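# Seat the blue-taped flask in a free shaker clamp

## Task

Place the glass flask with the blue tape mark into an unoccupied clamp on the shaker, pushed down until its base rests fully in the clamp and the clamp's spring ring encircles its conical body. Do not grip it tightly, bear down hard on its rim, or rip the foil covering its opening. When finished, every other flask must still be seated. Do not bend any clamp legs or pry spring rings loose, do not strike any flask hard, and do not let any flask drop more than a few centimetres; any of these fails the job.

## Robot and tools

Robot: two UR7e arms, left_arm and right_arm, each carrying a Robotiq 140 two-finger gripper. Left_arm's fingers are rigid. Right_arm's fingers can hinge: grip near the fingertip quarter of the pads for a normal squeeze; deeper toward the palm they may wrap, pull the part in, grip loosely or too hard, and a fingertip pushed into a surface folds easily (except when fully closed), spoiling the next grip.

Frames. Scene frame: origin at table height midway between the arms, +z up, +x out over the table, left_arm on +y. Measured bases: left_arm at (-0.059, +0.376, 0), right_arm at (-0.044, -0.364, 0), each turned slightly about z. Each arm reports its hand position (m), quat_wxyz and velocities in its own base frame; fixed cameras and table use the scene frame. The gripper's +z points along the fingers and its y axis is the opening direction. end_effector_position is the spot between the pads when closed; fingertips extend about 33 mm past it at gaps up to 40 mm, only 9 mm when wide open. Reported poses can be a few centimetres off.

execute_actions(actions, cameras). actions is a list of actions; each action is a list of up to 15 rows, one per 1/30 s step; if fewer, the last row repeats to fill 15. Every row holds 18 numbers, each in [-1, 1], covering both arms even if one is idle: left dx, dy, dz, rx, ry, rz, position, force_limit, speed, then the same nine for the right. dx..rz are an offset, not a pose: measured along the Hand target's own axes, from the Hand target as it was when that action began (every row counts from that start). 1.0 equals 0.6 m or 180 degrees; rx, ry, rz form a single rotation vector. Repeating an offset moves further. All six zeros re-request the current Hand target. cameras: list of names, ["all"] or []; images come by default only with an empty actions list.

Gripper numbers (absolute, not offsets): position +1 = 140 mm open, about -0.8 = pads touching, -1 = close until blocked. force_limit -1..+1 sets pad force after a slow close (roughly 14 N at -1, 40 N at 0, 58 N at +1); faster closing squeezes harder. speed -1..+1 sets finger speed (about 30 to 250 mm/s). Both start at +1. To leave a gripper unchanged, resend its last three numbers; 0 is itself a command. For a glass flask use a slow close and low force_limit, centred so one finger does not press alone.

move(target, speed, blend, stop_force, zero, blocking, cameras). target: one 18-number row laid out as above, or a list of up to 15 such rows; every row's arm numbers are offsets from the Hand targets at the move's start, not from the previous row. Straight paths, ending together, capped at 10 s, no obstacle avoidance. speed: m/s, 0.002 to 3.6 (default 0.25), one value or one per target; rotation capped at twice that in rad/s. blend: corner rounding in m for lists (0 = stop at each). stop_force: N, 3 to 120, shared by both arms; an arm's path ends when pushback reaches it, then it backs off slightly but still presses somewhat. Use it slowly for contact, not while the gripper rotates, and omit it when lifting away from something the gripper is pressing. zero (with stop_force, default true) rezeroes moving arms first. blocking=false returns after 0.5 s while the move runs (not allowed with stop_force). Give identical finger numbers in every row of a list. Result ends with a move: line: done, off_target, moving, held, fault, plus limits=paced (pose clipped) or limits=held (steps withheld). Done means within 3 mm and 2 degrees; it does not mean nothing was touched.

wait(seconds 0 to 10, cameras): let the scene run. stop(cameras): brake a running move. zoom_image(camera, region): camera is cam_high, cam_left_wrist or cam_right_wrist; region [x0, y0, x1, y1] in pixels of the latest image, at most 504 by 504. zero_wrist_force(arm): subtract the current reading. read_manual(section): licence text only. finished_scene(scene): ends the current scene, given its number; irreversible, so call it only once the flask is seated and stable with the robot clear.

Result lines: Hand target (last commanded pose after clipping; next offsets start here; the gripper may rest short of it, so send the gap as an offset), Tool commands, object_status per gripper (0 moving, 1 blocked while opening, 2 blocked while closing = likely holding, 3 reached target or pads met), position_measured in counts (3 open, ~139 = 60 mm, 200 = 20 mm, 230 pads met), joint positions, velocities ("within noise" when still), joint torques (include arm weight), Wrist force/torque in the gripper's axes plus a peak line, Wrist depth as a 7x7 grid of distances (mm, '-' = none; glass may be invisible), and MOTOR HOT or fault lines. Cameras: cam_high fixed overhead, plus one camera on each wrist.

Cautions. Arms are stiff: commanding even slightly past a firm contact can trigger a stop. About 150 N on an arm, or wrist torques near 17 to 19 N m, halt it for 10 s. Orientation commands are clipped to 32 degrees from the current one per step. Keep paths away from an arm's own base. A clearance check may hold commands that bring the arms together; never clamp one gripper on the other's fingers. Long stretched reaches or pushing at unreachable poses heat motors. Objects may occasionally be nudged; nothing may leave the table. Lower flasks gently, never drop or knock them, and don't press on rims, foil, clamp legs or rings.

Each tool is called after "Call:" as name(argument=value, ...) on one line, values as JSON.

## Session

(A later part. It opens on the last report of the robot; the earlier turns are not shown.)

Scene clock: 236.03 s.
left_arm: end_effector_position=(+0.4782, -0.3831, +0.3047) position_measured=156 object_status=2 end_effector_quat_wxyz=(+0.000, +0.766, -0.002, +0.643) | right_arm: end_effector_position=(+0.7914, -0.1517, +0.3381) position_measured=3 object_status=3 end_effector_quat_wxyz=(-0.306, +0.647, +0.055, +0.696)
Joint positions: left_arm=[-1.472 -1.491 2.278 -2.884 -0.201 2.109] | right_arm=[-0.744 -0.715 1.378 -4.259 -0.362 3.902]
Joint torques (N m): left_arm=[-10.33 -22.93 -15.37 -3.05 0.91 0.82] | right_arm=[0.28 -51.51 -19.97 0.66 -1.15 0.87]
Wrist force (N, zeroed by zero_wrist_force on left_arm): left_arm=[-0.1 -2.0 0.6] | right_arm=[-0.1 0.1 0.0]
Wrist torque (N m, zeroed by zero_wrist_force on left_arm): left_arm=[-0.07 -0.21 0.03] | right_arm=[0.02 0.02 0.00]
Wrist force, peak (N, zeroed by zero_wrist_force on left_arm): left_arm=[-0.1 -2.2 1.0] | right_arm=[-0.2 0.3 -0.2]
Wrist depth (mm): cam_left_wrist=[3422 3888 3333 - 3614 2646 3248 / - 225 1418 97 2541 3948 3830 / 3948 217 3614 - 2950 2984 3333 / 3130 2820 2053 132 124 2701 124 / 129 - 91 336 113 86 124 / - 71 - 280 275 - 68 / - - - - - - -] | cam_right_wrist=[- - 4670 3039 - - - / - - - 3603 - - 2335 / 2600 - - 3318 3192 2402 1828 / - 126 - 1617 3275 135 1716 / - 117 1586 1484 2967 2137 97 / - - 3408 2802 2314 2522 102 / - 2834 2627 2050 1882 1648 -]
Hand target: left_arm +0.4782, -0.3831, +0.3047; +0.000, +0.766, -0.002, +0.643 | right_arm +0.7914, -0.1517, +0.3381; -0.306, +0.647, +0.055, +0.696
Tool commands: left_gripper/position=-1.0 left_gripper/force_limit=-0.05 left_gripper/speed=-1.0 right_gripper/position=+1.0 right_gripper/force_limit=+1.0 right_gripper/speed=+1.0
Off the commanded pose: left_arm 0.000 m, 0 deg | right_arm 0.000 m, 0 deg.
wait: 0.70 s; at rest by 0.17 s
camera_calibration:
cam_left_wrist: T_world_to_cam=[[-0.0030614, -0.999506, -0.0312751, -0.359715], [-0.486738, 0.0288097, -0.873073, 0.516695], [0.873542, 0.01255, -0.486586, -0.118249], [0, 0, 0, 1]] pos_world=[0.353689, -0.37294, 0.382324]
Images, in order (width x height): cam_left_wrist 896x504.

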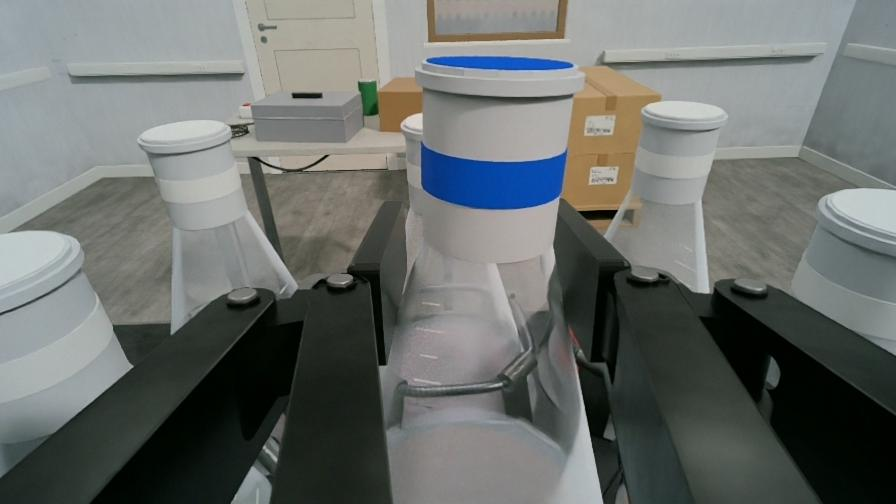

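Call:
move(target=[0,-0.005,0,0,0,0,-1,-0.05,-1,0,0,0,0,0,0,1,1,1], speed=0.02, cameras=["cam_left_wrist"])

Scene clock: 240.33 s.
left_arm: end_effector_position=(+0.4782, -0.3800, +0.3047) position_measured=156 object_status=2 end_effector_quat_wxyz=(+0.000, +0.766, -0.002, +0.643) | right_arm: end_effector_position=(+0.7914, -0.1517, +0.3381) position_measured=3 object_status=3 end_effector_quat_wxyz=(-0.306, +0.647, +0.055, +0.696)
Joint positions: left_arm=[-1.471 -1.496 2.285 -2.889 -0.202 2.112] | right_arm=[-0.744 -0.715 1.378 -4.259 -0.362 3.902]
Joint torques (N m): left_arm=[13.42 -25.83 -19.73 -4.12 0.47 1.7] | right_arm=[0.42 -51.41 -20.02 0.71 -1.18 0.88]
Wrist force (N, zeroed by zero_wrist_force on left_arm): left_arm=[-1.3 0.8 0.9] | right_arm=[0.0 0.1 0.0]
Wrist torque (N m, zeroed by zero_wrist_force on left_arm): left_arm=[-0.14 -0.19 -0.23] | right_arm=[0.02 0.01 0.00]
Wrist force, peak (N, zeroed by zero_wrist_force on left_arm): left_arm=[-0.1 -2.4 0.9] | right_arm=[0.1 0.3 -0.3]
Wrist depth (mm): cam_left_wrist=[3948 5237 3290 3208 3055 4842 3290 / 4752 229 1426 95 2516 233 3830 / 2851 218 3614 104 2467 3092 3564 / 2673 2701 2566 132 112 2789 132 / 125 - 91 335 126 86 125 / - 71 - 279 262 - 68 / - - - - - - -] | cam_right_wrist=[- 3764 - 3076 - - 3152 / - 3455 - 3503 3233 2899 - / 2771 3275 - 3318 3455 2449 1789 / - 126 3002 1492 3408 135 1681 / - 117 3655 1449 3152 2067 97 / - - 3408 2771 2293 2002 102 / - 2866 2522 2084 1828 1648 -]
Hand target: left_arm +0.4782, -0.3801, +0.3047; +0.000, +0.766, -0.002, +0.643 | right_arm +0.7914, -0.1517, +0.3381; -0.306, +0.647, +0.055, +0.696
Off the commanded pose: left_arm 0.000 m, 0 deg | right_arm 0.000 m, 0 deg.
move: done
camera_calibration:
cam_left_wrist: T_world_to_cam=[[-0.0030614, -0.999506, -0.0312751, -0.356617], [-0.486738, 0.0288097, -0.873073, 0.516605], [0.873542, 0.01255, -0.486586, -0.118288], [0, 0, 0, 1]] pos_world=[0.353689, -0.36984, 0.382324]
Images, in order (width x height): cam_left_wrist 896x504.

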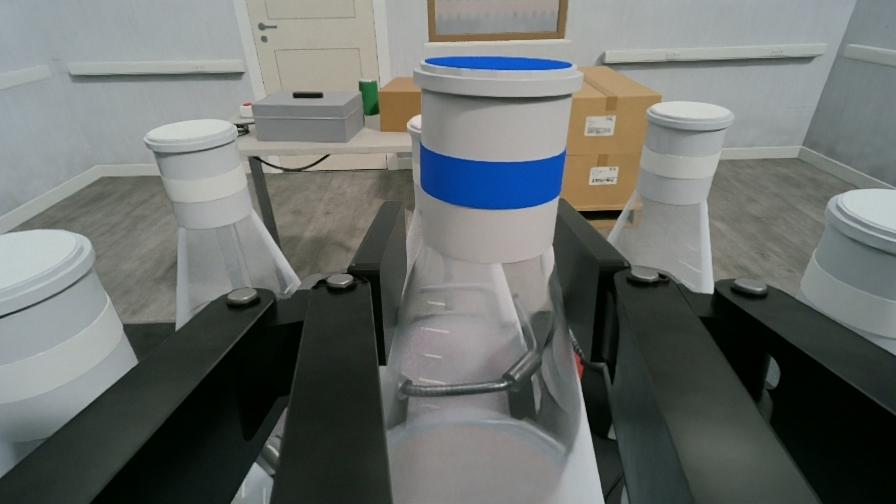

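Call:
move(target=[[0,0,0,0,0,0,0.05,-0.06,-1,0,0,0,0,0,0,1,1,1],[0.0378,0.002,-0.0066,0,0,0,0.05,-0.06,-1,0,0,0,0,0,0,1,1,1]], speed=0.04, cameras=["cam_left_wrist","cam_high"])

Scene clock: 247.47 s.
left_arm: end_effector_position=(+0.4782, -0.3813, +0.3279) position_measured=123 object_status=3 end_effector_quat_wxyz=(+0.000, +0.766, -0.002, +0.643) | right_arm: end_effector_position=(+0.7914, -0.1517, +0.3381) position_measured=3 object_status=3 end_effector_quat_wxyz=(-0.306, +0.647, +0.055, +0.696)
Joint positions: left_arm=[-1.472 -1.542 2.253 -2.811 -0.202 2.111] | right_arm=[-0.744 -0.715 1.378 -4.259 -0.362 3.902]
Joint torques (N m): left_arm=[-11.31 -9.25 -13.05 -4 3.68 -0.23] | right_arm=[0.81 -51.5 -20.2 0.69 -1.12 0.91]
Wrist force (N, zeroed by zero_wrist_force on left_arm): left_arm=[-1.2 -0.6 1.0] | right_arm=[0.0 0.1 0.0]
Wrist torque (N m, zeroed by zero_wrist_force on left_arm): left_arm=[-0.03 -0.19 -0.03] | right_arm=[0.01 -0.01 0.00]
Wrist force, peak (N, zeroed by zero_wrist_force on left_arm): left_arm=[-2.1 -0.8 0.9] | right_arm=[0.0 0.5 -0.1]
Wrist depth (mm): cam_left_wrist=[- 3333 3468 - 3333 - 3468 / 3248 - 1483 2619 2673 4073 3614 / 2491 226 3468 113 116 244 3208 / 2883 237 133 111 127 2491 2566 / 2333 - 104 322 128 92 82 / - 70 303 319 290 - 71 / - - 289 280 285 - 68] | cam_right_wrist=[- - 3002 3076 - - 2252 / 2967 3455 - 3655 2379 - 1955 / 2522 - - 3233 3076 2425 1764 / - 125 - 1475 2119 135 1704 / - 117 1648 1449 2627 2084 97 / - - 3275 2802 2232 1970 102 / - 2712 2655 2174 1764 1617 -]
Hand target: left_arm +0.4782, -0.3813, +0.3278; +0.000, +0.766, -0.002, +0.643 | right_arm +0.7914, -0.1517, +0.3381; -0.306, +0.647, +0.055, +0.696
Off the commanded pose: left_arm 0.000 m, 0 deg | right_arm 0.000 m, 0 deg.
move: done
camera_calibration:
cam_left_wrist: T_world_to_cam=[[-0.00304936, -0.999513, -0.0310519, -0.35729], [-0.486739, 0.028609, -0.873079, 0.536739], [0.873542, 0.0124518, -0.486589, -0.107067], [0, 0, 0, 1]] pos_world=[0.353689, -0.371139, 0.405423]
Images, in order (width x height): cam_high 896x504, cam_left_wrist 896x504.

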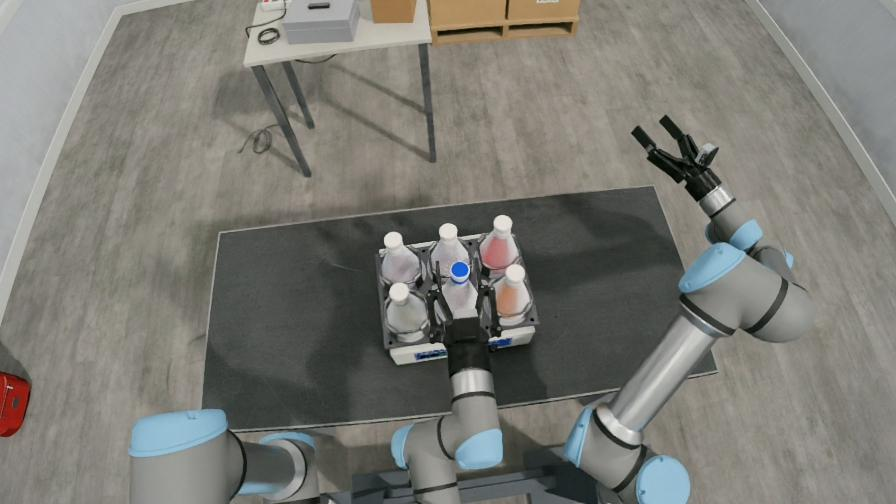

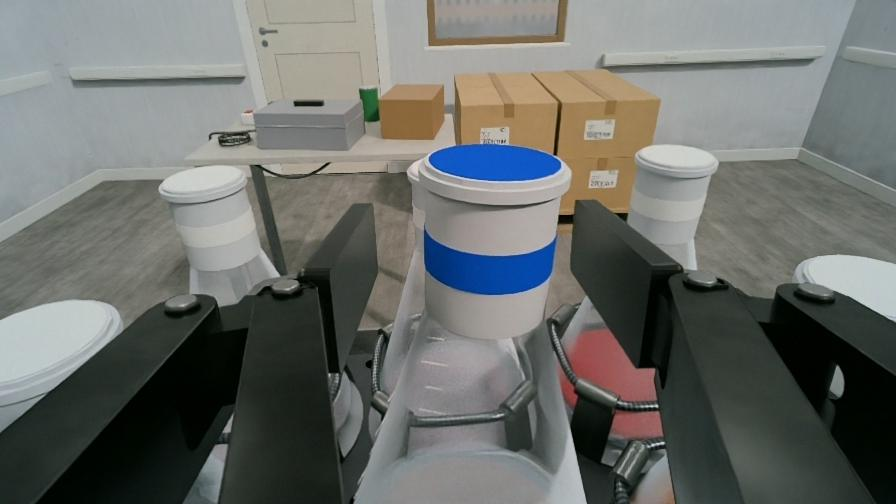

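Call:
move(target=[[0,0.0055,0,0,0,0,0.05,-0.06,-1,0,0,0,0,0,0,1,1,1],[0,0.0055,0,0,0,0,-1,-0.05,-1,0,0,0,0,0,0,1,1,1]], speed=0.04)

Call:
wait(seconds=0.7, cameras=["cam_left_wrist"])

Scene clock: 253.80 s.
left_arm: end_effector_position=(+0.4782, -0.3847, +0.3277) position_measured=176 object_status=0 end_effector_quat_wxyz=(+0.000, +0.766, -0.002, +0.643) | right_arm: end_effector_position=(+0.7914, -0.1517, +0.3381) position_measured=3 object_status=3 end_effector_quat_wxyz=(-0.306, +0.647, +0.055, +0.696)
Joint positions: left_arm=[-1.473 -1.536 2.246 -2.806 -0.201 2.107] | right_arm=[-0.744 -0.715 1.378 -4.259 -0.362 3.902]
Joint torques (N m): left_arm=[-3.6 -33.39 -15.8 -4.41 2.93 1.1] | right_arm=[0.58 -50.71 -20.09 0.72 -1.24 1.01]
Wrist force (N, zeroed by zero_wrist_force on left_arm): left_arm=[-0.3 -3.9 0.8] | right_arm=[-0.1 0.2 -0.1]
Wrist torque (N m, zeroed by zero_wrist_force on left_arm): left_arm=[-0.09 -0.25 0.30] | right_arm=[0.04 0.01 0.00]
Wrist force, peak (N, zeroed by zero_wrist_force on left_arm): left_arm=[-0.3 -3.9 0.8] | right_arm=[-0.1 0.3 -0.3]
Wrist depth (mm): cam_left_wrist=[- 3422 3564 3468 - - 2701 / - 3774 1501 2491 2701 3019 4935 / 3888 227 3515 110 2701 3130 3130 / 3333 238 3092 114 122 2592 2619 / 138 - 90 120 92 81 128 / - 71 - 320 - - 68 / - 68 - 236 - - -] | cam_right_wrist=[- - 4003 3821 3318 - - / - - - 3503 3275 - - / 3152 - 3552 3709 3503 2425 1801 / - 125 4203 1576 2272 138 1704 / - 117 1458 1441 3039 2137 97 / - 3192 3941 2573 2293 2018 102 / - 2899 2449 2102 1764 - -]
Hand target: left_arm +0.4782, -0.3846, +0.3277; +0.000, +0.766, -0.002, +0.643 | right_arm +0.7914, -0.1517, +0.3381; -0.306, +0.647, +0.055, +0.696
Off the commanded pose: left_arm 0.000 m, 0 deg | right_arm 0.000 m, 0 deg.
move: done

Scene clock: 254.50 s.
left_arm: end_effector_position=(+0.4782, -0.3847, +0.3277) position_measured=176 object_status=2 end_effector_quat_wxyz=(+0.000, +0.766, -0.002, +0.643) | right_arm: end_effector_position=(+0.7914, -0.1517, +0.3381) position_measured=3 object_status=3 end_effector_quat_wxyz=(-0.306, +0.647, +0.055, +0.696)
Joint positions: left_arm=[-1.473 -1.536 2.246 -2.806 -0.201 2.107] | right_arm=[-0.744 -0.715 1.378 -4.259 -0.362 3.902]
Joint torques (N m): left_arm=[1.32 -31.6 -16.91 -4.46 2.63 1.01] | right_arm=[0.33 -51.33 -19.72 0.58 -1.1 1.01]
Wrist force (N, zeroed by zero_wrist_force on left_arm): left_arm=[-0.1 -3.6 1.0] | right_arm=[0.2 0.2 -0.2]
Wrist torque (N m, zeroed by zero_wrist_force on left_arm): left_arm=[-0.04 -0.27 0.30] | right_arm=[0.04 -0.03 0.00]
Wrist force, peak (N, zeroed by zero_wrist_force on left_arm): left_arm=[-0.8 -3.9 0.6] | right_arm=[0.3 0.3 0.0]
Wrist depth (mm): cam_left_wrist=[3248 3092 3515 4073 3333 2984 - / 2851 3515 1492 2541 2592 - - / 4277 230 3614 110 2701 3092 3515 / 2950 246 2759 113 119 2566 2592 / 2312 - 89 119 92 81 128 / - 71 - 322 - - 68 / - 68 - 230 - - -] | cam_right_wrist=[- 3941 - 3275 - 2866 - / 2741 - - 3455 3192 2899 - / 2802 - 4504 3764 3503 2712 1828 / - 125 4348 1484 3233 135 1739 / - 117 1828 1466 2967 145 97 / - - 3275 2866 2272 2018 101 / - 2771 2573 1801 1776 1659 -]
Hand target: left_arm +0.4782, -0.3846, +0.3277; +0.000, +0.766, -0.002, +0.643 | right_arm +0.7914, -0.1517, +0.3381; -0.306, +0.647, +0.055, +0.696
Tool commands: left_gripper/position=-1.0 left_gripper/force_limit=-0.05 left_gripper/speed=-1.0 right_gripper/position=+1.0 right_gripper/force_limit=+1.0 right_gripper/speed=+1.0
Off the commanded pose: left_arm 0.000 m, 0 deg | right_arm 0.000 m, 0 deg.
wait: 0.70 s; at rest by 0.17 s
camera_calibration:
cam_left_wrist: T_world_to_cam=[[-0.0030614, -0.999506, -0.0312751, -0.360495], [-0.486738, 0.0288097, -0.873073, 0.536819], [0.873542, 0.01255, -0.486586, -0.107039], [0, 0, 0, 1]] pos_world=[0.353689, -0.37444, 0.405324]
Images, in order (width x height): cam_left_wrist 896x504.

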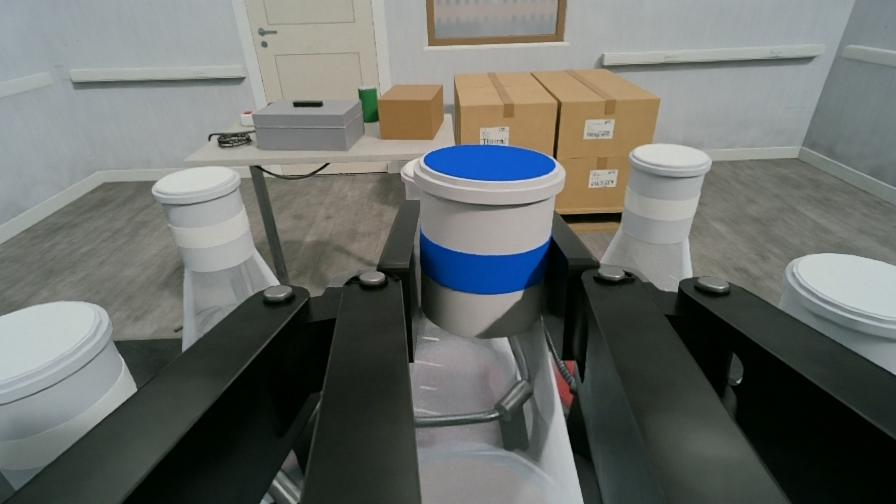

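Call:
move(target=[0,-0.003,0,0,0,0,-1,-0.05,-1,0,0,0,0,0,0,1,1,1], speed=0.02)

Call:
move(target=[-0.0638,0,0.0114,0,0,0,-1,-0.05,-1,0,0,0,0,0,0,1,1,1], speed=0.015, stop_force=40, cameras=["cam_left_wrist","cam_high"])

Call:
zoom_image(camera="cam_high", region=[370, 200, 550, 380])

Scene clock: 257.80 s.
left_arm: end_effector_position=(+0.4782, -0.3828, +0.3278) position_measured=176 object_status=2 end_effector_quat_wxyz=(+0.000, +0.766, -0.002, +0.643) | right_arm: end_effector_position=(+0.7914, -0.1517, +0.3381) position_measured=3 object_status=3 end_effector_quat_wxyz=(-0.306, +0.647, +0.055, +0.696)
Joint positions: left_arm=[-1.472 -1.539 2.25 -2.809 -0.201 2.109] | right_arm=[-0.744 -0.715 1.378 -4.259 -0.362 3.902]
Joint torques (N m): left_arm=[10.39 -27.54 -19.13 -4.38 -0.2 0.94] | right_arm=[0.33 -51.63 -20.04 0.64 -1.09 0.95]
Wrist force (N, zeroed by zero_wrist_force on left_arm): left_arm=[0.2 -2.2 0.9] | right_arm=[0.1 0.1 0.0]
Wrist torque (N m, zeroed by zero_wrist_force on left_arm): left_arm=[-0.09 -0.28 0.15] | right_arm=[0.03 -0.02 0.00]
Wrist force, peak (N, zeroed by zero_wrist_force on left_arm): left_arm=[-0.4 -4.0 0.9] | right_arm=[-0.2 0.2 -0.3]
Wrist depth (mm): cam_left_wrist=[3888 3564 3422 - 3515 3515 - / - - 1458 2566 2592 - - / - 231 3614 110 2673 3248 3290 / 2883 240 2820 113 117 2759 2701 / 137 - 89 120 92 81 129 / - 71 - 318 - - 68 / - 68 - 283 - - -] | cam_right_wrist=[- 3655 4758 3880 3709 - 2473 / - - 4348 3503 4068 - 2473 / 2683 3408 - 3941 2802 2232 1828 / 2683 125 3455 1519 3275 138 1716 / - 117 3603 1510 3192 144 97 / - - 3455 2899 2314 2034 102 / - 2802 2449 2084 1789 1627 -]
Hand target: left_arm +0.4782, -0.3828, +0.3278; +0.000, +0.766, -0.002, +0.643 | right_arm +0.7914, -0.1517, +0.3381; -0.306, +0.647, +0.055, +0.696
Off the commanded pose: left_arm 0.000 m, 0 deg | right_arm 0.000 m, 0 deg.
move: done

Scene clock: 259.63 s.
left_arm: end_effector_position=(+0.4783, -0.3828, +0.3161) position_measured=177 object_status=2 end_effector_quat_wxyz=(+0.000, +0.766, -0.002, +0.643) | right_arm: end_effector_position=(+0.7914, -0.1517, +0.3381) position_measured=3 object_status=3 end_effector_quat_wxyz=(-0.306, +0.647, +0.055, +0.696)
Joint positions: left_arm=[-1.472 -1.515 2.265 -2.847 -0.201 2.109] | right_arm=[-0.744 -0.715 1.378 -4.259 -0.362 3.902]
Joint torques (N m): left_arm=[1.03 -21.57 -15.19 0.49 -8.46 -0.68] | right_arm=[0.37 -51.17 -20.36 0.57 -1.04 1.01]
Wrist force (N, zeroed by zero_wrist_force on left_arm): left_arm=[31.9 -1.4 4.9] | right_arm=[0.0 0.1 0.0]
Wrist torque (N m, zeroed by zero_wrist_force on left_arm): left_arm=[-0.06 -0.92 0.04] | right_arm=[0.03 -0.01 0.00]
Wrist force, peak (N, zeroed by zero_wrist_force on left_arm): left_arm=[44.1 0.5 3.6] | right_arm=[0.0 0.4 0.0]
Wrist depth (mm): cam_left_wrist=[- 3290 3564 - 3719 3019 2175 / - 3377 1645 1537 2444 3948 3719 / - 231 2037 111 2619 242 4073 / 2950 2646 3055 114 125 2566 2984 / 132 - 89 120 92 81 128 / - 71 - 313 - - 68 / - 67 - 283 - - -] | cam_right_wrist=[- 4670 - 3503 2866 - 3002 / - 4585 - 3655 3408 - 2573 / 2933 - - 3552 3318 2357 1789 / - 125 - 1547 3363 135 1704 / - 117 1596 1417 3114 145 97 / - - 3503 2600 2314 2018 102 / - 2834 2547 2119 1764 1670 -]
Hand target: left_arm +0.4783, -0.3828, +0.3161; +0.000, +0.766, -0.002, +0.643 (not the last commanded pose) | right_arm +0.7914, -0.1517, +0.3381; -0.306, +0.647, +0.055, +0.696
Off the commanded pose: left_arm 0.027 m, 0 deg | right_arm 0.000 m, 0 deg.
move: contact (left_arm)
camera_calibration:
cam_left_wrist: T_world_to_cam=[[-0.00282163, -0.999513, -0.0310637, -0.359229], [-0.486626, 0.0285101, -0.873145, 0.526564], [0.873606, 0.0126527, -0.486469, -0.112823], [0, 0, 0, 1]] pos_world=[0.353789, -0.37264, 0.393723]
Images, in order (width x height): cam_high 896x504, cam_left_wrist 896x504.

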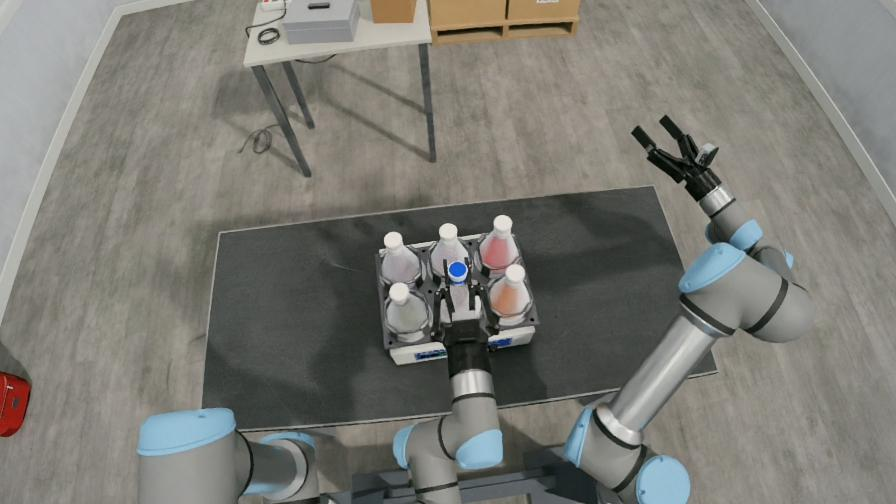

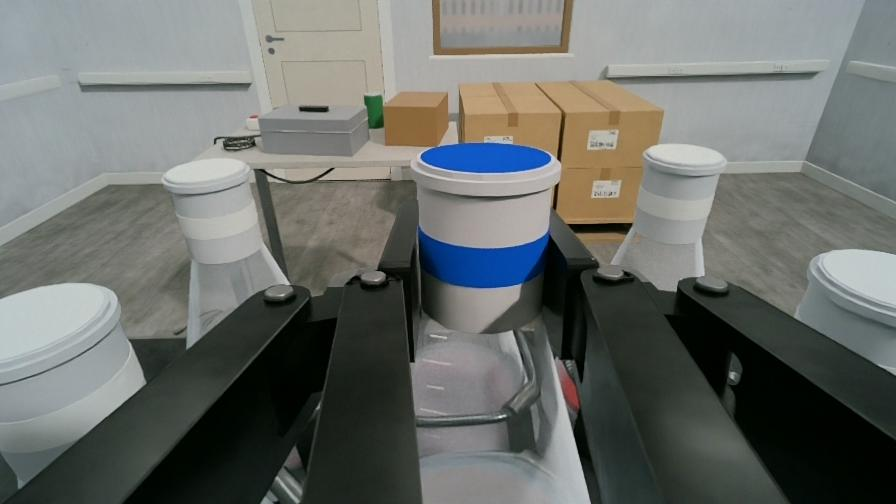

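Scaled by 2.800 from the camera's 896x504 image, which has a finer 1280x720 frame.

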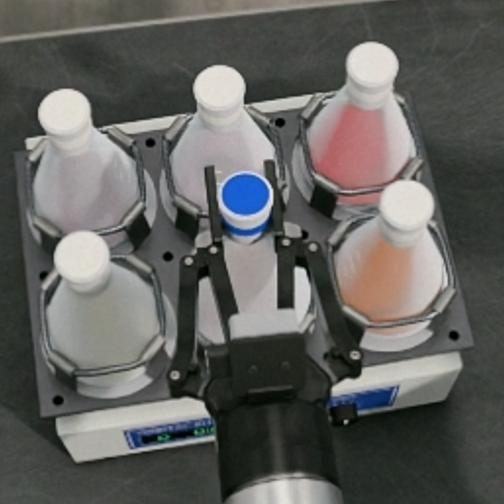

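Call:
move(target=[[0.0192,0,-0.0034,0,0,0,-1,-0.05,-1,0,0,0,0,0,0,1,1,1],[0.0192,0,-0.0034,0,0,0,0.05,-0.06,-1,0,0,0,0,0,0,1,1,1],[0.0217,0,-0.0038,0,-0.222,0,0.05,-0.06,-1,0,0,0,0,0,0,1,1,1]], speed=[0.04,0.04,0.15], cameras=["cam_left_wrist","cam_high"])

Call:
zoom_image(camera="cam_high", region=[370, 200, 550, 380])

Scene clock: 275.80 s.
left_arm: end_effector_position=(+0.4783, -0.3828, +0.3293) position_measured=123 object_status=3 end_effector_quat_wxyz=(-0.001, +0.939, -0.002, +0.343) | right_arm: end_effector_position=(+0.7914, -0.1517, +0.3381) position_measured=3 object_status=3 end_effector_quat_wxyz=(-0.306, +0.647, +0.055, +0.696)
Joint positions: left_arm=[-1.228 -1.645 1.764 -1.965 -0.919 2.012] | right_arm=[-0.744 -0.715 1.378 -4.259 -0.362 3.902]
Joint torques (N m): left_arm=[-8.2 -34.8 -28.39 -4.35 0.67 -0.45] | right_arm=[0.63 -50.73 -19.92 0.76 -1.13 1.06]
Wrist force (N, zeroed by zero_wrist_force on left_arm): left_arm=[-0.4 -1.5 0.8] | right_arm=[0.1 0.1 0.0]
Wrist torque (N m, zeroed by zero_wrist_force on left_arm): left_arm=[-0.13 -0.08 -0.05] | right_arm=[0.02 -0.02 0.00]
Wrist force, peak (N, zeroed by zero_wrist_force on left_arm): left_arm=[32.7 -1.7 5.0] | right_arm=[0.2 0.4 -0.2]
Wrist depth (mm): cam_left_wrist=[1758 190 1758 186 1795 195 1770 / 560 198 569 318 551 343 547 / - 353 346 346 330 335 510 / 507 352 134 107 115 321 148 / 147 - 104 132 128 92 82 / - 70 304 253 261 - 71 / - - 293 292 294 - 68] | cam_right_wrist=[2899 4504 - 4003 - - - / 3002 2802 - 3655 3233 - - / 2802 3455 - 4275 3275 2522 1814 / - 126 3408 1458 3233 135 1704 / - 117 1704 1441 3002 2119 97 / - - 3152 2899 2232 2002 102 / - 2802 2547 2050 1841 1648 -]
Hand target: left_arm +0.4783, -0.3828, +0.3293; +0.000, +0.939, -0.002, +0.343 | right_arm +0.7914, -0.1517, +0.3381; -0.306, +0.647, +0.055, +0.696
Off the commanded pose: left_arm 0.000 m, 0 deg | right_arm 0.000 m, 0 deg.
move: done
camera_calibration:
cam_left_wrist: T_world_to_cam=[[-0.0214671, -0.999453, -0.0251724, -0.351764], [-0.933765, 0.0290403, -0.356707, 0.582057], [0.357243, 0.0158476, -0.933877, 0.289083], [0, 0, 0, 1]] pos_world=[0.43268, -0.373056, 0.468737]
Images, in order (width x height): cam_high 896x504, cam_left_wrist 896x504.

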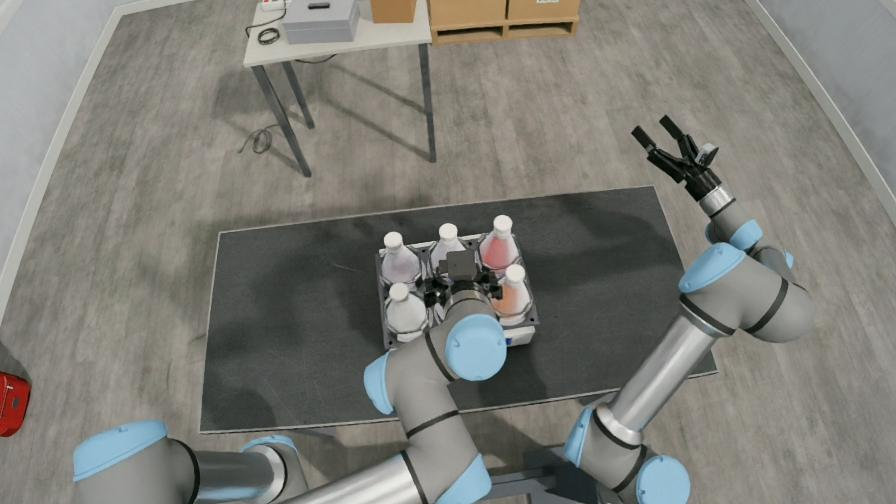

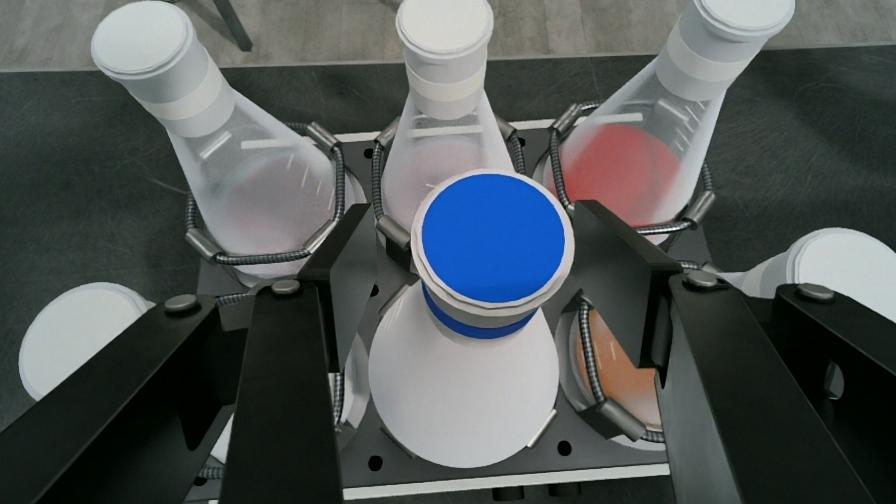

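Scaled by 2.800 from the camera's 896x504 image, which has a finer 1280x720 frame.

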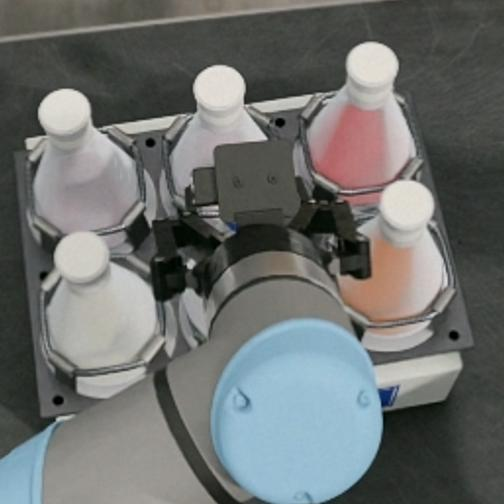

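Call:
zoom_image(camera="cam_left_wrist", region=[330, 240, 630, 500])

Scaled by 1.680 from the camera's 896x504 image, which has a finer 1280x720 frame.

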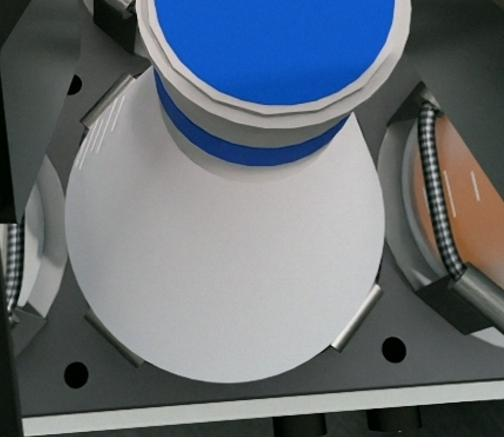

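Call:
move(target=[[0,0.0015,0,0,0,0,0.05,-0.06,-1,0,0,0,0,0,0,1,1,1],[0,0.0015,0,0,0,0,-1,-0.05,-1,0,0,0,0,0,0,1,1,1]], speed=0.04)

Call:
wait(seconds=0.7, cameras=["cam_left_wrist"])

Scene clock: 289.63 s.
left_arm: end_effector_position=(+0.4783, -0.3837, +0.3294) position_measured=175 object_status=2 end_effector_quat_wxyz=(+0.000, +0.939, -0.002, +0.343) | right_arm: end_effector_position=(+0.7914, -0.1517, +0.3381) position_measured=3 object_status=3 end_effector_quat_wxyz=(-0.306, +0.647, +0.055, +0.696)
Joint positions: left_arm=[-1.229 -1.644 1.762 -1.965 -0.919 2.011] | right_arm=[-0.744 -0.715 1.378 -4.259 -0.362 3.902]
Joint torques (N m): left_arm=[-5.48 -10.05 -22.9 -2.35 0.92 0.81] | right_arm=[0.38 -50.7 -19.56 0.73 -1.07 1.16]
Wrist force (N, zeroed by zero_wrist_force on left_arm): left_arm=[0.3 -5.8 1.2] | right_arm=[0.0 -0.1 0.1]
Wrist torque (N m, zeroed by zero_wrist_force on left_arm): left_arm=[0.11 0.05 0.31] | right_arm=[-0.01 0.01 0.00]
Wrist force, peak (N, zeroed by zero_wrist_force on left_arm): left_arm=[0.3 -5.9 1.2] | right_arm=[0.1 0.5 0.0]
Wrist depth (mm): cam_left_wrist=[1820 204 1846 184 1807 195 1782 / - 209 - 216 408 317 563 / 529 363 349 116 329 358 499 / - 335 332 107 110 338 149 / 145 148 92 117 92 83 141 / - 71 - - - - 68 / - 68 - 313 - - -] | cam_right_wrist=[- - - 3363 2899 - - / - - - 3503 3076 3039 1882 / 2712 - 3363 3603 2899 2522 1801 / - 125 - 1547 2314 135 1739 / - 117 1617 1466 3002 145 97 / - - 3363 2802 2425 1955 101 / - 2866 2522 2119 1814 1693 -]
Hand target: left_arm +0.4783, -0.3837, +0.3293; +0.000, +0.939, -0.002, +0.343 | right_arm +0.7914, -0.1517, +0.3381; -0.306, +0.647, +0.055, +0.696
Off the commanded pose: left_arm 0.000 m, 0 deg | right_arm 0.000 m, 0 deg.
move: done

Scene clock: 290.33 s.
left_arm: end_effector_position=(+0.4783, -0.3837, +0.3293) position_measured=175 object_status=2 end_effector_quat_wxyz=(+0.000, +0.939, -0.002, +0.343) | right_arm: end_effector_position=(+0.7914, -0.1517, +0.3381) position_measured=3 object_status=3 end_effector_quat_wxyz=(-0.306, +0.647, +0.055, +0.696)
Joint positions: left_arm=[-1.229 -1.644 1.762 -1.965 -0.919 2.011] | right_arm=[-0.744 -0.715 1.378 -4.259 -0.362 3.902]
Joint torques (N m): left_arm=[-3.37 -10.43 -22.64 -3.56 -0.55 0.95] | right_arm=[0.53 -51.11 -20.26 0.61 -1.1 1.18]
Wrist force (N, zeroed by zero_wrist_force on left_arm): left_arm=[0.2 -5.8 1.3] | right_arm=[-0.1 0.2 -0.1]
Wrist torque (N m, zeroed by zero_wrist_force on left_arm): left_arm=[0.12 0.08 0.31] | right_arm=[0.05 0.02 0.00]
Wrist force, peak (N, zeroed by zero_wrist_force on left_arm): left_arm=[0.4 -6.0 1.3] | right_arm=[0.0 0.2 -0.2]
Wrist depth (mm): cam_left_wrist=[1833 203 1782 184 1807 197 1833 / 564 209 - 314 376 532 540 / 540 372 351 117 330 327 510 / 529 335 332 107 110 318 149 / 145 - 92 116 92 83 143 / - 71 - 255 - - 68 / - 68 - 292 - - -] | cam_right_wrist=[- - - 3603 2967 - - / 2967 2899 4585 3503 3152 - - / 2899 4348 - 3603 2683 2067 1828 / - 125 5366 1617 3455 135 1670 / - 117 3363 1458 3152 135 97 / - - 3603 2899 2252 2002 102 / - 2834 2314 2067 1814 1627 -]
Hand target: left_arm +0.4783, -0.3837, +0.3293; +0.000, +0.939, -0.002, +0.343 | right_arm +0.7914, -0.1517, +0.3381; -0.306, +0.647, +0.055, +0.696
Tool commands: left_gripper/position=-1.0 left_gripper/force_limit=-0.05 left_gripper/speed=-1.0 right_gripper/position=+1.0 right_gripper/force_limit=+1.0 right_gripper/speed=+1.0
Off the commanded pose: left_arm 0.000 m, 0 deg | right_arm 0.000 m, 0 deg.
wait: 0.70 s; at rest by 0.17 s
camera_calibration:
cam_left_wrist: T_world_to_cam=[[-0.0215729, -0.999457, -0.0248891, -0.352751], [-0.933795, 0.0290365, -0.356628, 0.582], [0.357157, 0.0155478, -0.933915, 0.289168], [0, 0, 0, 1]] pos_world=[0.432581, -0.373954, 0.468837]
Images, in order (width x height): cam_left_wrist 896x504.

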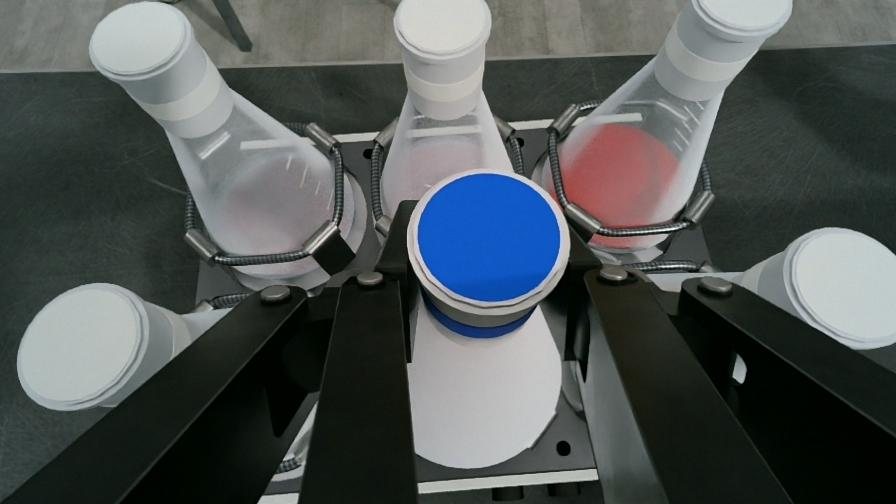

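Call:
move(target=[0.0125,-0.0025,-0.007,0,0,0,-1,-0.05,-1,0,0,0,0,0,0,1,1,1], speed=0.03)

Call:
move(target=[-0.0376,0,0.0445,0,0,0,-1,-0.05,-1,0,0,0,0,0,0,1,1,1], speed=0.015, stop_force=35, cameras=["cam_left_wrist","cam_high"])

Call:
zoom_image(camera="cam_left_wrist", region=[330, 240, 630, 500])

Scene clock: 294.57 s.
left_arm: end_effector_position=(+0.4813, -0.3822, +0.3374) position_measured=175 object_status=2 end_effector_quat_wxyz=(+0.000, +0.939, -0.002, +0.343) | right_arm: end_effector_position=(+0.7914, -0.1517, +0.3381) position_measured=3 object_status=3 end_effector_quat_wxyz=(-0.306, +0.647, +0.055, +0.696)
Joint positions: left_arm=[-1.222 -1.644 1.742 -1.95 -0.921 2.02] | right_arm=[-0.744 -0.715 1.378 -4.259 -0.362 3.902]
Joint torques (N m): left_arm=[0.18 -34.27 -21.7 -4.54 0.66 -0.43] | right_arm=[0.45 -51.08 -19.68 0.7 -1.15 1.25]
Wrist force (N, zeroed by zero_wrist_force on left_arm): left_arm=[-2.3 -1.7 2.5] | right_arm=[0.1 0.1 0.0]
Wrist torque (N m, zeroed by zero_wrist_force on left_arm): left_arm=[-0.17 0.06 -0.05] | right_arm=[0.03 -0.02 0.00]
Wrist force, peak (N, zeroed by zero_wrist_force on left_arm): left_arm=[0.5 -5.9 1.4] | right_arm=[-0.1 0.3 -0.2]
Wrist depth (mm): cam_left_wrist=[1901 1833 1873 192 1807 193 1746 / 572 204 565 322 563 320 555 / 563 361 359 116 341 524 523 / 511 348 339 108 110 332 159 / 155 155 92 114 92 81 150 / - 71 - - - - 68 / - 68 - 300 - - -] | cam_right_wrist=[- 4275 - 3233 - 2379 - / 2834 3114 - 3318 3114 - 2547 / 3363 - - 3114 2866 2473 1814 / 2967 126 - 1449 2272 135 1727 / - 117 1716 1441 3114 135 97 / - 3275 3603 2771 2212 2050 102 / - 2899 2497 2252 1841 1596 -]
Hand target: left_arm +0.4813, -0.3822, +0.3374; +0.000, +0.939, -0.002, +0.343 | right_arm +0.7914, -0.1517, +0.3381; -0.306, +0.647, +0.055, +0.696
Off the commanded pose: left_arm 0.000 m, 0 deg | right_arm 0.000 m, 0 deg.
move: done

Scene clock: 297.20 s.
left_arm: end_effector_position=(+0.4813, -0.3822, +0.3160) position_measured=175 object_status=2 end_effector_quat_wxyz=(+0.000, +0.939, -0.002, +0.343) | right_arm: end_effector_position=(+0.7914, -0.1517, +0.3381) position_measured=3 object_status=3 end_effector_quat_wxyz=(-0.306, +0.647, +0.055, +0.696)
Joint positions: left_arm=[-1.222 -1.638 1.792 -2.006 -0.921 2.02] | right_arm=[-0.744 -0.715 1.378 -4.259 -0.362 3.902]
Joint torques (N m): left_arm=[-5.31 -22.86 -14.3 0.52 -6.82 -0.21] | right_arm=[0.74 -50.53 -19.51 0.65 -1.08 1.22]
Wrist force (N, zeroed by zero_wrist_force on left_arm): left_arm=[27.1 -1.1 -11.8] | right_arm=[0.3 0.2 -0.1]
Wrist torque (N m, zeroed by zero_wrist_force on left_arm): left_arm=[-0.19 -0.42 0.00] | right_arm=[0.04 -0.06 0.00]
Wrist force, peak (N, zeroed by zero_wrist_force on left_arm): left_arm=[34.3 -1.4 -16.8] | right_arm=[0.3 0.2 -0.1]
Wrist depth (mm): cam_left_wrist=[1795 1782 1873 177 1915 184 1782 / 554 199 557 203 545 208 551 / 526 337 344 115 323 332 - / 495 323 323 107 109 316 146 / 136 322 92 118 92 81 134 / - 71 - - - - 68 / - 68 - - - - -] | cam_right_wrist=[- - - 3318 2771 - - / - - 4003 3275 3275 - 2402 / - - 3941 3709 3603 1986 1814 / 2741 125 3318 1557 3603 135 1727 / - 117 1627 1458 2967 126 97 / - - 3408 2683 2272 2002 102 / - 3002 2522 2314 2018 1648 -]
Hand target: left_arm +0.4813, -0.3822, +0.3160; +0.000, +0.939, -0.002, +0.343 (not the last commanded pose) | right_arm +0.7914, -0.1517, +0.3381; -0.306, +0.647, +0.055, +0.696
Off the commanded pose: left_arm 0.014 m, 0 deg | right_arm 0.000 m, 0 deg.
move: contact (left_arm)
camera_calibration:
cam_left_wrist: T_world_to_cam=[[-0.0215447, -0.999463, -0.0246708, -0.351633], [-0.933729, 0.0289352, -0.35681, 0.579995], [0.357332, 0.0153485, -0.933851, 0.27538], [0, 0, 0, 1]] pos_world=[0.43558, -0.372453, 0.455436]
Images, in order (width x height): cam_high 896x504, cam_left_wrist 896x504.

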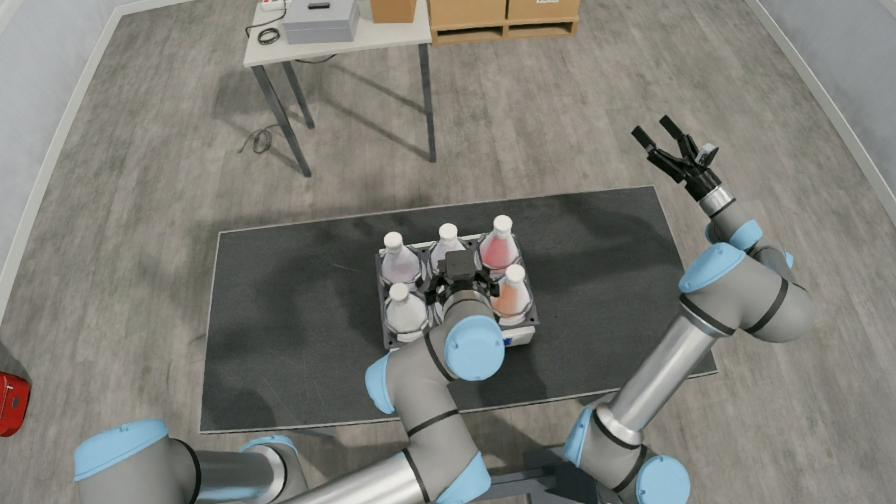

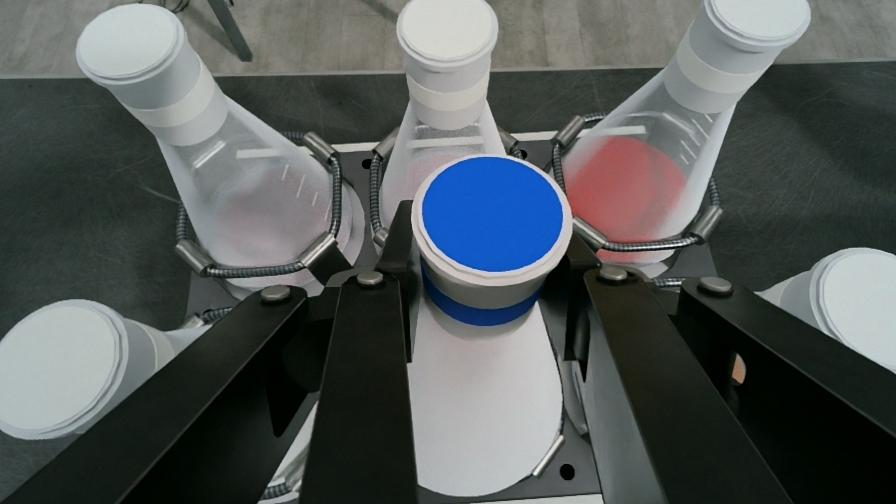

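Scaled by 1.680 from the camera's 896x504 image, which has a finer 1280x720 frame.

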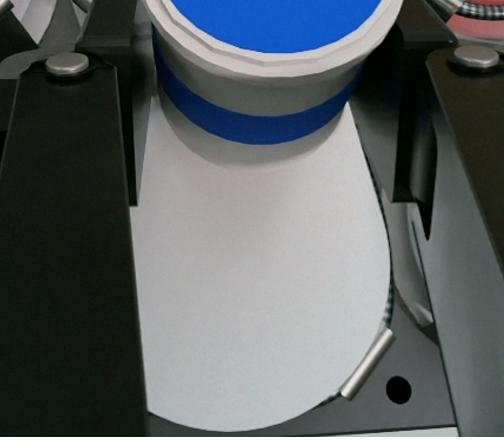

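Call:
move(target=[0.0064,0,0.0054,0,0,0,-1,-0.05,-1,0,0,0,0,0,0,1,1,1], speed=0.015, cameras=["cam_left_wrist"])

Call:
zoom_image(camera="cam_left_wrist", region=[330, 240, 630, 500])

Scene clock: 302.30 s.
left_arm: end_effector_position=(+0.4864, -0.3823, +0.3160) position_measured=175 object_status=2 end_effector_quat_wxyz=(+0.000, +0.939, -0.002, +0.343) | right_arm: end_effector_position=(+0.7914, -0.1517, +0.3381) position_measured=3 object_status=3 end_effector_quat_wxyz=(-0.306, +0.647, +0.055, +0.696)
Joint positions: left_arm=[-1.211 -1.629 1.786 -2.017 -0.924 2.032] | right_arm=[-0.744 -0.715 1.378 -4.259 -0.362 3.902]
Joint torques (N m): left_arm=[0.14 -14.72 -17.51 0.59 -1.84 -0.31] | right_arm=[0.77 -50.7 -20.15 0.63 -1.06 1.17]
Wrist force (N, zeroed by zero_wrist_force on left_arm): left_arm=[11.8 1.9 -10.2] | right_arm=[0.0 0.1 -0.1]
Wrist torque (N m, zeroed by zero_wrist_force on left_arm): left_arm=[-0.16 -0.33 -0.20] | right_arm=[0.03 -0.01 0.00]
Wrist force, peak (N, zeroed by zero_wrist_force on left_arm): left_arm=[27.5 -1.1 -12.4] | right_arm=[-0.2 0.4 -0.2]
Wrist depth (mm): cam_left_wrist=[1860 1846 1873 175 1782 184 1782 / 569 190 539 209 395 306 528 / - 327 338 116 319 326 512 / - 329 324 108 109 323 481 / 469 - 92 117 92 81 133 / - 71 - - - - 68 / - 68 - - - - -] | cam_right_wrist=[- - 4068 3503 3076 2600 2449 / - - 4134 3880 2600 - 2655 / - 2933 3503 3408 3192 2771 1789 / 2834 125 4068 1557 2119 135 1716 / - 117 1681 1378 2933 135 97 / - 3363 3408 2712 2252 2018 101 / - 2741 2425 2067 1854 1638 -]
Hand target: left_arm +0.4863, -0.3822, +0.3160; +0.000, +0.939, -0.002, +0.343 | right_arm +0.7914, -0.1517, +0.3381; -0.306, +0.647, +0.055, +0.696
Off the commanded pose: left_arm 0.000 m, 0 deg | right_arm 0.000 m, 0 deg.
move: done
camera_calibration:
cam_left_wrist: T_world_to_cam=[[-0.0216402, -0.999461, -0.0247036, -0.351465], [-0.93376, 0.0290347, -0.356721, 0.584767], [0.357246, 0.0153477, -0.933884, 0.27361], [0, 0, 0, 1]] pos_world=[0.44068, -0.372453, 0.455436]
Images, in order (width x height): cam_left_wrist 896x504.

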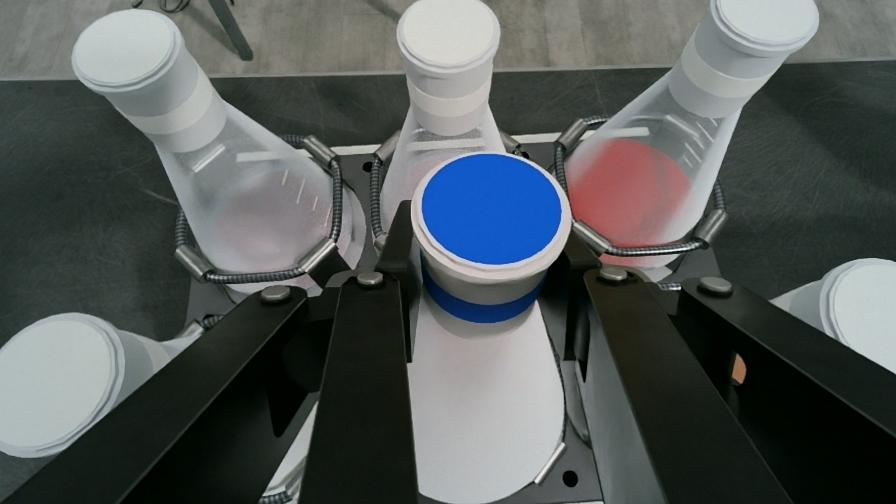

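Scaled by 1.680 from the camera's 896x504 image, which has a finer 1280x720 frame.

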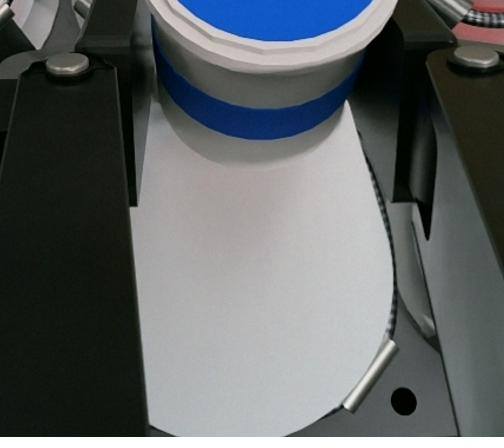

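Call:
move(target=[-0.0322,0,0.0382,0,0,0,-1,-0.05,-1,0,0,0,0,0,0,1,1,1], speed=0.015, stop_force=45, zero=false, cameras=["cam_left_wrist","cam_high"])

Call:
zoom_image(camera="cam_left_wrist", region=[330, 240, 630, 500])

Scene clock: 307.27 s.
left_arm: end_effector_position=(+0.4864, -0.3822, +0.3104) position_measured=175 object_status=2 end_effector_quat_wxyz=(+0.000, +0.939, -0.002, +0.343) | right_arm: end_effector_position=(+0.7914, -0.1517, +0.3381) position_measured=3 object_status=3 end_effector_quat_wxyz=(-0.306, +0.647, +0.055, +0.696)
Joint positions: left_arm=[-1.211 -1.627 1.799 -2.032 -0.924 2.032] | right_arm=[-0.744 -0.715 1.378 -4.259 -0.362 3.902]
Joint torques (N m): left_arm=[-9.65 -20.35 -14.82 0.94 -7.76 -0.56] | right_arm=[0.38 -50.72 -20.08 0.65 -1.19 1.37]
Wrist force (N, zeroed by zero_wrist_force on left_arm): left_arm=[32.8 -1.7 -11.5] | right_arm=[0.0 0.0 0.1]
Wrist torque (N m, zeroed by zero_wrist_force on left_arm): left_arm=[-0.09 -0.46 -0.03] | right_arm=[0.02 0.00 0.00]
Wrist force, peak (N, zeroed by zero_wrist_force on left_arm): left_arm=[47.1 -1.9 -16.2] | right_arm=[0.3 0.4 -0.2]
Wrist depth (mm): cam_left_wrist=[171 186 1758 170 1820 180 1734 / - 196 534 198 545 305 526 / 510 338 337 115 320 322 - / 490 322 317 107 113 320 475 / 459 - 92 121 92 81 129 / - 71 - 253 - - 68 / - 68 - 226 - - -] | cam_right_wrist=[- 5366 4003 3408 - - 2119 / - 3408 - 3408 3552 - - / 2473 - 4504 3941 3455 2335 1841 / - 125 4275 1557 3192 135 1727 / - 117 1776 1466 3275 2156 97 / - - 3363 2627 2293 2002 101 / - 2741 2425 2137 1727 1627 -]
Hand target: left_arm +0.4864, -0.3822, +0.3104; +0.000, +0.939, -0.002, +0.343 (not the last commanded pose) | right_arm +0.7914, -0.1517, +0.3381; -0.306, +0.647, +0.055, +0.696
Off the commanded pose: left_arm 0.024 m, 0 deg | right_arm 0.000 m, 0 deg.
move: contact (left_arm)
camera_calibration:
cam_left_wrist: T_world_to_cam=[[-0.0214191, -0.999472, -0.0244204, -0.351831], [-0.933619, 0.0287333, -0.357113, 0.58277], [0.357626, 0.0151504, -0.933742, 0.268076], [0, 0, 0, 1]] pos_world=[0.440678, -0.372452, 0.449836]
Images, in order (width x height): cam_high 896x504, cam_left_wrist 896x504.

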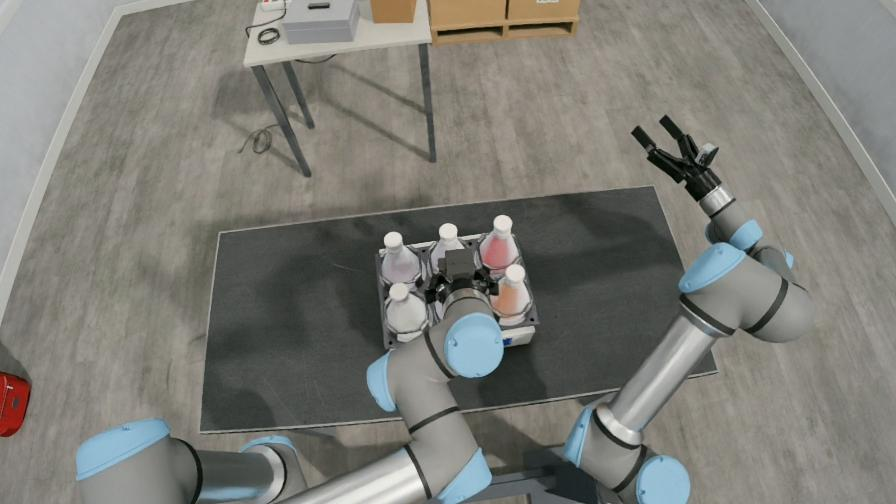

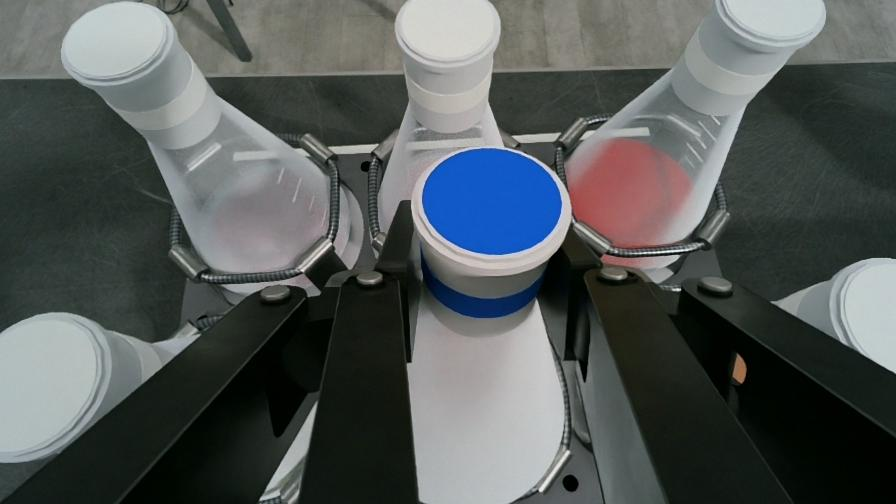

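Scaled by 1.680 from the camera's 896x504 image, which has a finer 1280x720 frame.

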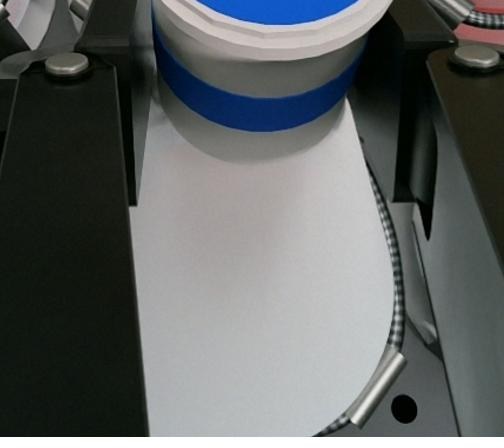

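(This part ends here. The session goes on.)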